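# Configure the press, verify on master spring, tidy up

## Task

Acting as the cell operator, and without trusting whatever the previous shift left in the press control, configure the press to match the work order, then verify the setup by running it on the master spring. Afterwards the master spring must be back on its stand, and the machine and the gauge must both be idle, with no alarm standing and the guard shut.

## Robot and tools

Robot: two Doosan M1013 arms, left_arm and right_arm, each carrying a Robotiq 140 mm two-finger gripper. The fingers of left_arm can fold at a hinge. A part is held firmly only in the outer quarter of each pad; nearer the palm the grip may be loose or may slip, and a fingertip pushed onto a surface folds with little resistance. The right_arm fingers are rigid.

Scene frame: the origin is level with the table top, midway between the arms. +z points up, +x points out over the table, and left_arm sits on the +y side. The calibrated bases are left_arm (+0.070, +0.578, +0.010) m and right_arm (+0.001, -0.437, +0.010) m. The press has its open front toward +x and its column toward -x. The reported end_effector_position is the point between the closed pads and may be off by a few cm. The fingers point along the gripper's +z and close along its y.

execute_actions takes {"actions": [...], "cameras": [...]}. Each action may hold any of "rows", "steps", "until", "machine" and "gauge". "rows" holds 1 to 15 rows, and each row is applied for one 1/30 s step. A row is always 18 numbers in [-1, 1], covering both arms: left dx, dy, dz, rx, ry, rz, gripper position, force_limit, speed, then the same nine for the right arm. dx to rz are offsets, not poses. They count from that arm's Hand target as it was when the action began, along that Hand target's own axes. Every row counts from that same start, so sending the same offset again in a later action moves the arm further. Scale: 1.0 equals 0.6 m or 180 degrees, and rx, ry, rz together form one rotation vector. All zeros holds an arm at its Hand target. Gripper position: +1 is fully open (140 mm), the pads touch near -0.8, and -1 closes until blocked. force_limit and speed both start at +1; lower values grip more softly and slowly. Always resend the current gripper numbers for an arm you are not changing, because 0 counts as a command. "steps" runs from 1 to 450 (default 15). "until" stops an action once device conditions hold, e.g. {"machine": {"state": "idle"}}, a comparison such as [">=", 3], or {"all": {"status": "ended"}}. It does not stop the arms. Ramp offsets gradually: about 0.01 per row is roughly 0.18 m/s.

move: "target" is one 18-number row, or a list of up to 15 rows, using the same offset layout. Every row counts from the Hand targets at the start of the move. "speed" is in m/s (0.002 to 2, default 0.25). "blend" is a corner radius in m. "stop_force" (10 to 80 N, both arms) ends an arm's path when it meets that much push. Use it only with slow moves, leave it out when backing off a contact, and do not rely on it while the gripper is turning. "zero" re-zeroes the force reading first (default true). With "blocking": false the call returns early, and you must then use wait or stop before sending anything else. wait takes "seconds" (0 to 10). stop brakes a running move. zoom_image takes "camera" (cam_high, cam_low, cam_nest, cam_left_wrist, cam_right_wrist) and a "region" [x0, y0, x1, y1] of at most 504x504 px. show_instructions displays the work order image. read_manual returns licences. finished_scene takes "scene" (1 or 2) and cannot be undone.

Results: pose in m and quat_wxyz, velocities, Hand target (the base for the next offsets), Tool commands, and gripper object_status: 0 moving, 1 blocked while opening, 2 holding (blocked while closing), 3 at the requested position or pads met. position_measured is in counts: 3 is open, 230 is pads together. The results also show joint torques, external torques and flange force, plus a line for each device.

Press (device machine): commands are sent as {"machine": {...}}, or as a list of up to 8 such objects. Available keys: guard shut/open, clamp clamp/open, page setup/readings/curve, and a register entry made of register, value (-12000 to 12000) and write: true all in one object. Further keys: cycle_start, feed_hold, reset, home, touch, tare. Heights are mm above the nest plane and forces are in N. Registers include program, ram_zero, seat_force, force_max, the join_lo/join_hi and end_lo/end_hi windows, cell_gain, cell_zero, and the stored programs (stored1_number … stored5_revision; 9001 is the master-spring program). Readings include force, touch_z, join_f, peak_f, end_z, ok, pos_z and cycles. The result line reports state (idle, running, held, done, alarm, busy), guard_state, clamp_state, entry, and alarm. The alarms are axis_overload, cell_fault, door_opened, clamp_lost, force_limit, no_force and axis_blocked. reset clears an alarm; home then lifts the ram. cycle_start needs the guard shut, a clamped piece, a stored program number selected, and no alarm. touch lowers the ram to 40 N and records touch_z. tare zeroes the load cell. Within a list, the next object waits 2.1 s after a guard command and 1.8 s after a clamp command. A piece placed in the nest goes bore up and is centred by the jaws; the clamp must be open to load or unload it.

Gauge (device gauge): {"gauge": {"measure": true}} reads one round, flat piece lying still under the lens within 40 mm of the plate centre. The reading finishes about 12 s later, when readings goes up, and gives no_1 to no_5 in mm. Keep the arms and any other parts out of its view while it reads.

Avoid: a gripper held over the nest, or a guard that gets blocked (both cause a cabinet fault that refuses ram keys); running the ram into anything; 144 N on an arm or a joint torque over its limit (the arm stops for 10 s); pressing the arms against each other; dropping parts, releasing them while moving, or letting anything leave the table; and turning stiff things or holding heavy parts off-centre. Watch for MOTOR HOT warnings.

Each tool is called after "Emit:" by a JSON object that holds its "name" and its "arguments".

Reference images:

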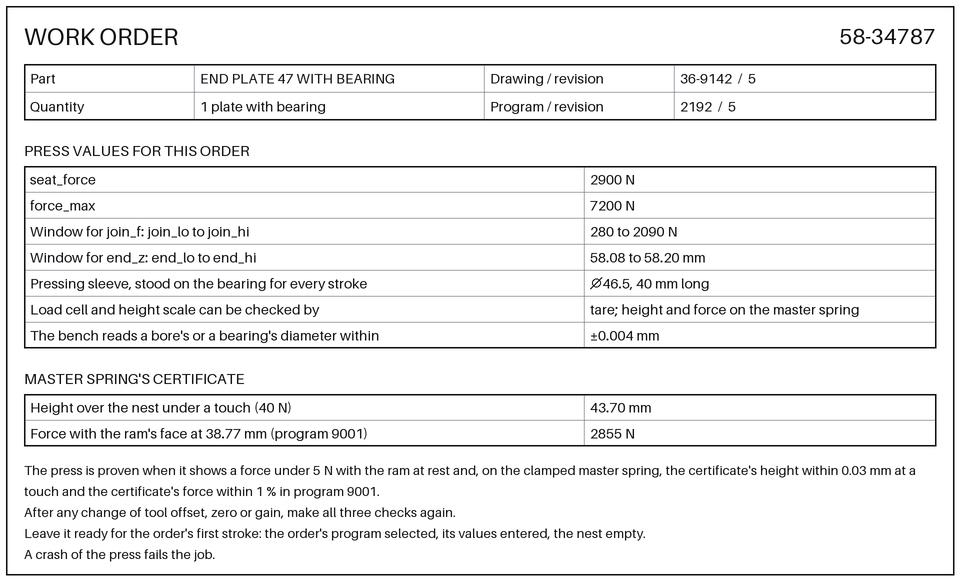

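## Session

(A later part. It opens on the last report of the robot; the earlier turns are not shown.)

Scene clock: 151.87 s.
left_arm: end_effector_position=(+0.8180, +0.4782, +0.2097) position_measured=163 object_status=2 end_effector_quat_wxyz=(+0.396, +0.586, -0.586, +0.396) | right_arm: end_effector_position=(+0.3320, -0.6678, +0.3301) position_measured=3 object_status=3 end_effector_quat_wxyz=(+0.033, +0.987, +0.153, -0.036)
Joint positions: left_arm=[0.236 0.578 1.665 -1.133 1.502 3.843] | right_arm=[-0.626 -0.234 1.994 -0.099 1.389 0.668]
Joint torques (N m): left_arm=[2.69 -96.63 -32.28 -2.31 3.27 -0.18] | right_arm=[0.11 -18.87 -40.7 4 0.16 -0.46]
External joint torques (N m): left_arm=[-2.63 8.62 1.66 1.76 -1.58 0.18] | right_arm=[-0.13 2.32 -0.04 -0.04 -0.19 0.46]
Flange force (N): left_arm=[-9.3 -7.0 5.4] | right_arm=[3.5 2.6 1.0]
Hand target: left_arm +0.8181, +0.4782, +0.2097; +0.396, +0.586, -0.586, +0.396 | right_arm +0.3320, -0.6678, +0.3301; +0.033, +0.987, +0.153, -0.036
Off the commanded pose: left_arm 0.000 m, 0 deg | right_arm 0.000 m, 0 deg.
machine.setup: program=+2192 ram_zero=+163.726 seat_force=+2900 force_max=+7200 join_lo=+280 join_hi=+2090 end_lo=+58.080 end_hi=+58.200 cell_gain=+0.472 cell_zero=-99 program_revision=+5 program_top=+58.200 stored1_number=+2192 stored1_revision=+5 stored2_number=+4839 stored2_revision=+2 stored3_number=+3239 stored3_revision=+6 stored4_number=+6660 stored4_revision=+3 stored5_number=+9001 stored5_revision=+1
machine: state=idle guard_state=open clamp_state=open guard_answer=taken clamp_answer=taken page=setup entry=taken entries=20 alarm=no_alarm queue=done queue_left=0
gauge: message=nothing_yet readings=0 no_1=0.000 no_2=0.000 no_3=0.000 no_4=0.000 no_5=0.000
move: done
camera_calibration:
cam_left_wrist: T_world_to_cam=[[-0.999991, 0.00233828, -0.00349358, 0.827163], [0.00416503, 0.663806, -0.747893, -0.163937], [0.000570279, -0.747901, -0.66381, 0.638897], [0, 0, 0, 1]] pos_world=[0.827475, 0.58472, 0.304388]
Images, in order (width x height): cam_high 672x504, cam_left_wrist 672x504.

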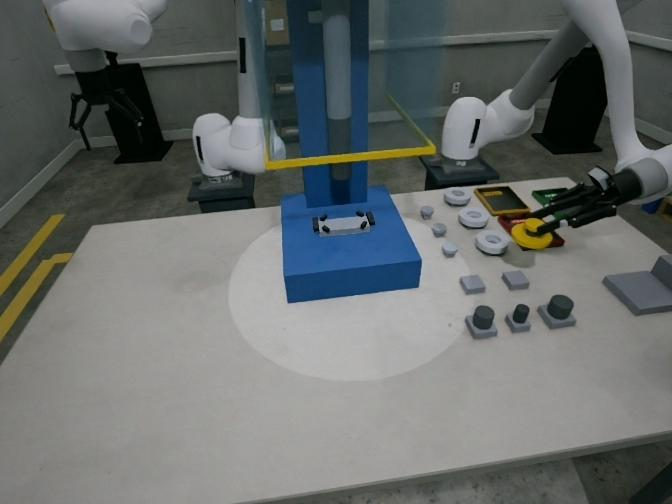

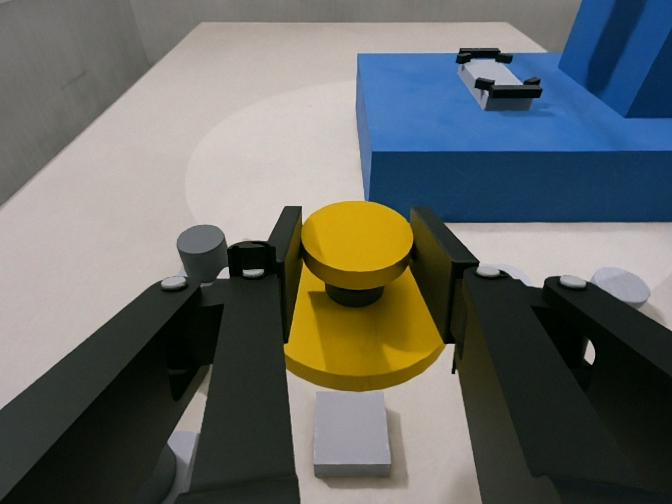

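Emit:
{"name": "move", "arguments": {"target": [-0.213,0,0.0862,0,0,0,-0.97,0.3,-1,0,0,0,0,0,0,1,1,1], "speed": 0.07, "cameras": []}}

Emit:
{"name": "execute_actions", "arguments": {"actions": [{"rows":[[0,0,0,0,0,0,0.5,-0.5,-1,0,0,0,0,0,0,1,1,1]],"steps":80,"machine":{"guard":"shut"}}], "cameras": []}}

Emit:
{"name": "move", "arguments": {"target": [0,0,-0.15,0,0,0,0.5,-0.5,-1,0,0,0,0,0,0,1,1,1], "speed": 0.15}}

Scene clock: 154.40 s.
left_arm: end_effector_position=(+0.8181, +0.4780, +0.0718) position_measured=163 object_status=2 end_effector_quat_wxyz=(+0.396, +0.586, -0.586, +0.396) | right_arm: end_effector_position=(+0.3320, -0.6678, +0.3301) position_measured=3 object_status=3 end_effector_quat_wxyz=(+0.033, +0.987, +0.153, -0.036)
Joint positions: left_arm=[0.236 0.734 1.706 -1.153 1.42 4.024] | right_arm=[-0.626 -0.234 1.994 -0.099 1.389 0.668]
Joint torques (N m): left_arm=[2.26 -104.19 -25.58 -1.97 3.95 -0.17] | right_arm=[0.32 -18.59 -40.66 4 0.19 -0.5]
External joint torques (N m): left_arm=[-2.31 9.4 1.35 1.45 -1.92 0.17] | right_arm=[-0.28 1.88 -0.16 -0.03 -0.21 0.5]
Flange force (N): left_arm=[-11.4 -6.4 6.0] | right_arm=[2.9 2.3 0.8]
Hand target: left_arm +0.8182, +0.4781, +0.0718; +0.396, +0.586, -0.586, +0.396 | right_arm +0.3320, -0.6678, +0.3301; +0.033, +0.987, +0.153, -0.036
Off the commanded pose: left_arm 0.000 m, 0 deg | right_arm 0.000 m, 0 deg.
machine.setup: program=+2192 ram_zero=+163.726 seat_force=+2900 force_max=+7200 join_lo=+280 join_hi=+2090 end_lo=+58.080 end_hi=+58.200 cell_gain=+0.472 cell_zero=-99 program_revision=+5 program_top=+58.200 stored1_number=+2192 stored1_revision=+5 stored2_number=+4839 stored2_revision=+2 stored3_number=+3239 stored3_revision=+6 stored4_number=+6660 stored4_revision=+3 stored5_number=+9001 stored5_revision=+1
machine: state=idle guard_state=open clamp_state=open guard_answer=taken clamp_answer=taken page=setup entry=taken entries=20 alarm=no_alarm queue=done queue_left=0
gauge: message=nothing_yet readings=0 no_1=0.000 no_2=0.000 no_3=0.000 no_4=0.000 no_5=0.000
move: done
No camera images: "cameras" was empty.

Scene clock: 157.27 s.
left_arm: end_effector_position=(+0.8182, +0.4781, +0.0718) position_measured=66 object_status=3 end_effector_quat_wxyz=(+0.396, +0.586, -0.586, +0.396) | right_arm: end_effector_position=(+0.3320, -0.6678, +0.3301) position_measured=3 object_status=3 end_effector_quat_wxyz=(+0.033, +0.987, +0.153, -0.036)
Joint positions: left_arm=[0.236 0.734 1.706 -1.153 1.42 4.024] | right_arm=[-0.626 -0.234 1.994 -0.099 1.389 0.668]
Joint torques (N m): left_arm=[2.24 -98.59 -23.36 -0.31 1.98 -0.22] | right_arm=[0.39 -18.59 -40.68 3.98 0.2 -0.46]
External joint torques (N m): left_arm=[-2.09 3.74 -0.94 -0.18 0.02 0.22] | right_arm=[-0.24 1.6 -0.13 0 -0.22 0.46]
Flange force (N): left_arm=[-4.1 -6.2 2.9] | right_arm=[2.5 1.9 0.7]
Hand target: left_arm +0.8182, +0.4781, +0.0718; +0.396, +0.586, -0.586, +0.396 | right_arm +0.3320, -0.6678, +0.3301; +0.033, +0.987, +0.153, -0.036
Off the commanded pose: left_arm 0.000 m, 0 deg | right_arm 0.000 m, 0 deg.
machine.setup: program=+2192 ram_zero=+163.726 seat_force=+2900 force_max=+7200 join_lo=+280 join_hi=+2090 end_lo=+58.080 end_hi=+58.200 cell_gain=+0.472 cell_zero=-99 program_revision=+5 program_top=+58.200 stored1_number=+2192 stored1_revision=+5 stored2_number=+4839 stored2_revision=+2 stored3_number=+3239 stored3_revision=+6 stored4_number=+6660 stored4_revision=+3 stored5_number=+9001 stored5_revision=+1
machine: state=idle guard_state=shut clamp_state=open guard_answer=taken clamp_answer=taken page=setup entry=taken entries=20 alarm=no_alarm queue=done queue_left=0
gauge: message=nothing_yet readings=0 no_1=0.000 no_2=0.000 no_3=0.000 no_4=0.000 no_5=0.000
No camera images: "cameras" was empty.

Scene clock: 158.17 s.
left_arm: end_effector_position=(+0.8182, +0.5615, +0.1055) position_measured=66 object_status=3 end_effector_quat_wxyz=(+0.395, +0.586, -0.586, +0.396) | right_arm: end_effector_position=(+0.3320, -0.6678, +0.3301) position_measured=3 object_status=3 end_effector_quat_wxyz=(+0.033, +0.987, +0.153, -0.036)
Joint positions: left_arm=[0.337 0.723 1.64 -1.074 1.515 3.985] | right_arm=[-0.626 -0.234 1.994 -0.099 1.389 0.668]
Joint torques (N m): left_arm=[2.25 -99.99 -26.12 -0.14 1.96 -0.16] | right_arm=[0.28 -19.08 -40.73 3.96 0.14 -0.42]
External joint torques (N m): left_arm=[-2.06 3.57 -0.63 -0.1 -0.02 0.15] | right_arm=[-0.18 2.39 -0.14 0.02 -0.17 0.42]
Flange force (N): left_arm=[-3.7 -5.8 2.1] | right_arm=[3.5 2.9 0.9]
Hand target: left_arm +0.8182, +0.5615, +0.1055; +0.396, +0.586, -0.586, +0.396 | right_arm +0.3320, -0.6678, +0.3301; +0.033, +0.987, +0.153, -0.036
Off the commanded pose: left_arm 0.000 m, 0 deg | right_arm 0.000 m, 0 deg.
machine.setup: program=+2192 ram_zero=+163.726 seat_force=+2900 force_max=+7200 join_lo=+280 join_hi=+2090 end_lo=+58.080 end_hi=+58.200 cell_gain=+0.472 cell_zero=-99 program_revision=+5 program_top=+58.200 stored1_number=+2192 stored1_revision=+5 stored2_number=+4839 stored2_revision=+2 stored3_number=+3239 stored3_revision=+6 stored4_number=+6660 stored4_revision=+3 stored5_number=+9001 stored5_revision=+1
machine: state=idle guard_state=shut clamp_state=open guard_answer=taken clamp_answer=taken page=setup entry=taken entries=20 alarm=no_alarm queue=done queue_left=0
gauge: message=nothing_yet readings=0 no_1=0.000 no_2=0.000 no_3=0.000 no_4=0.000 no_5=0.000
move: done
camera_calibration:
cam_left_wrist: T_world_to_cam=[[-0.999991, 0.00240553, -0.00356763, 0.826775], [0.00426501, 0.663855, -0.747849, -0.297222], [0.000569414, -0.747857, -0.66386, 0.631934], [0, 0, 0, 1]] pos_world=[0.827675, 0.66792, 0.200188]
cam_right_wrist: T_world_to_cam=[[0.329217, -0.942803, 0.0523308, -0.747469], [-0.869423, -0.281038, 0.406352, -0.0282967], [-0.368403, -0.179275, -0.912217, 0.444506], [0, 0, 0, 1]] pos_world=[0.385235, -0.63298, 0.4561]

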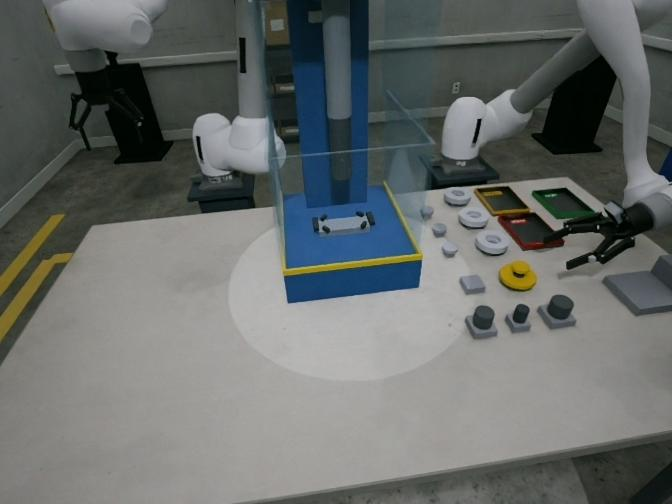

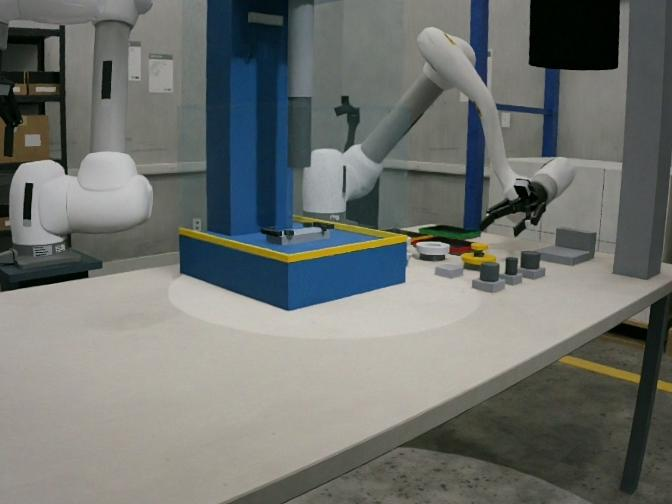

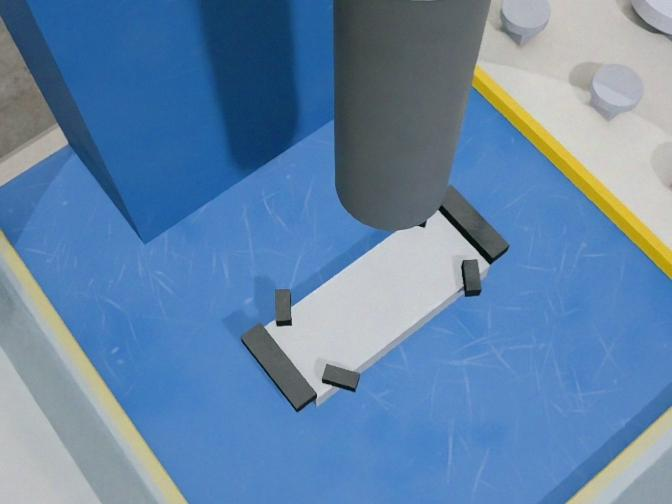

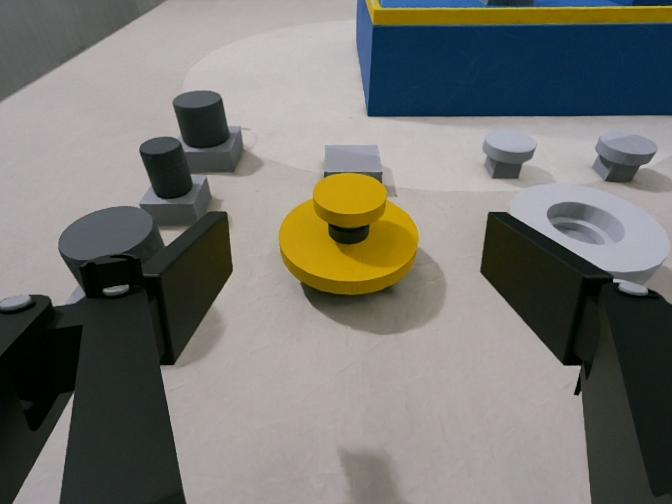

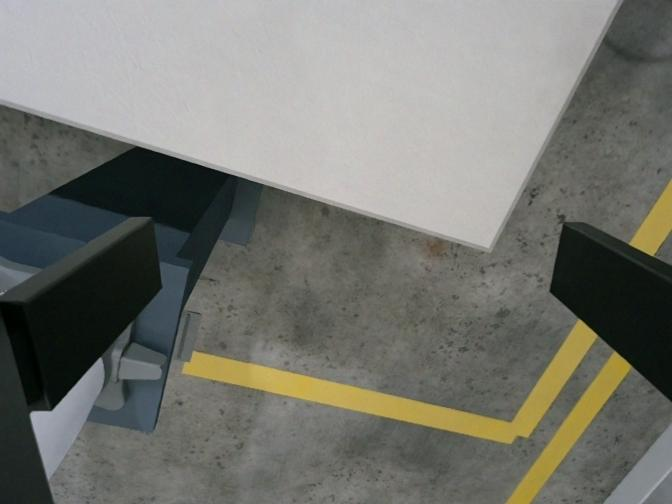

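Emit:
{"name": "finished_scene", "arguments": {"scene": 2}}

The scene is finished: the task was done.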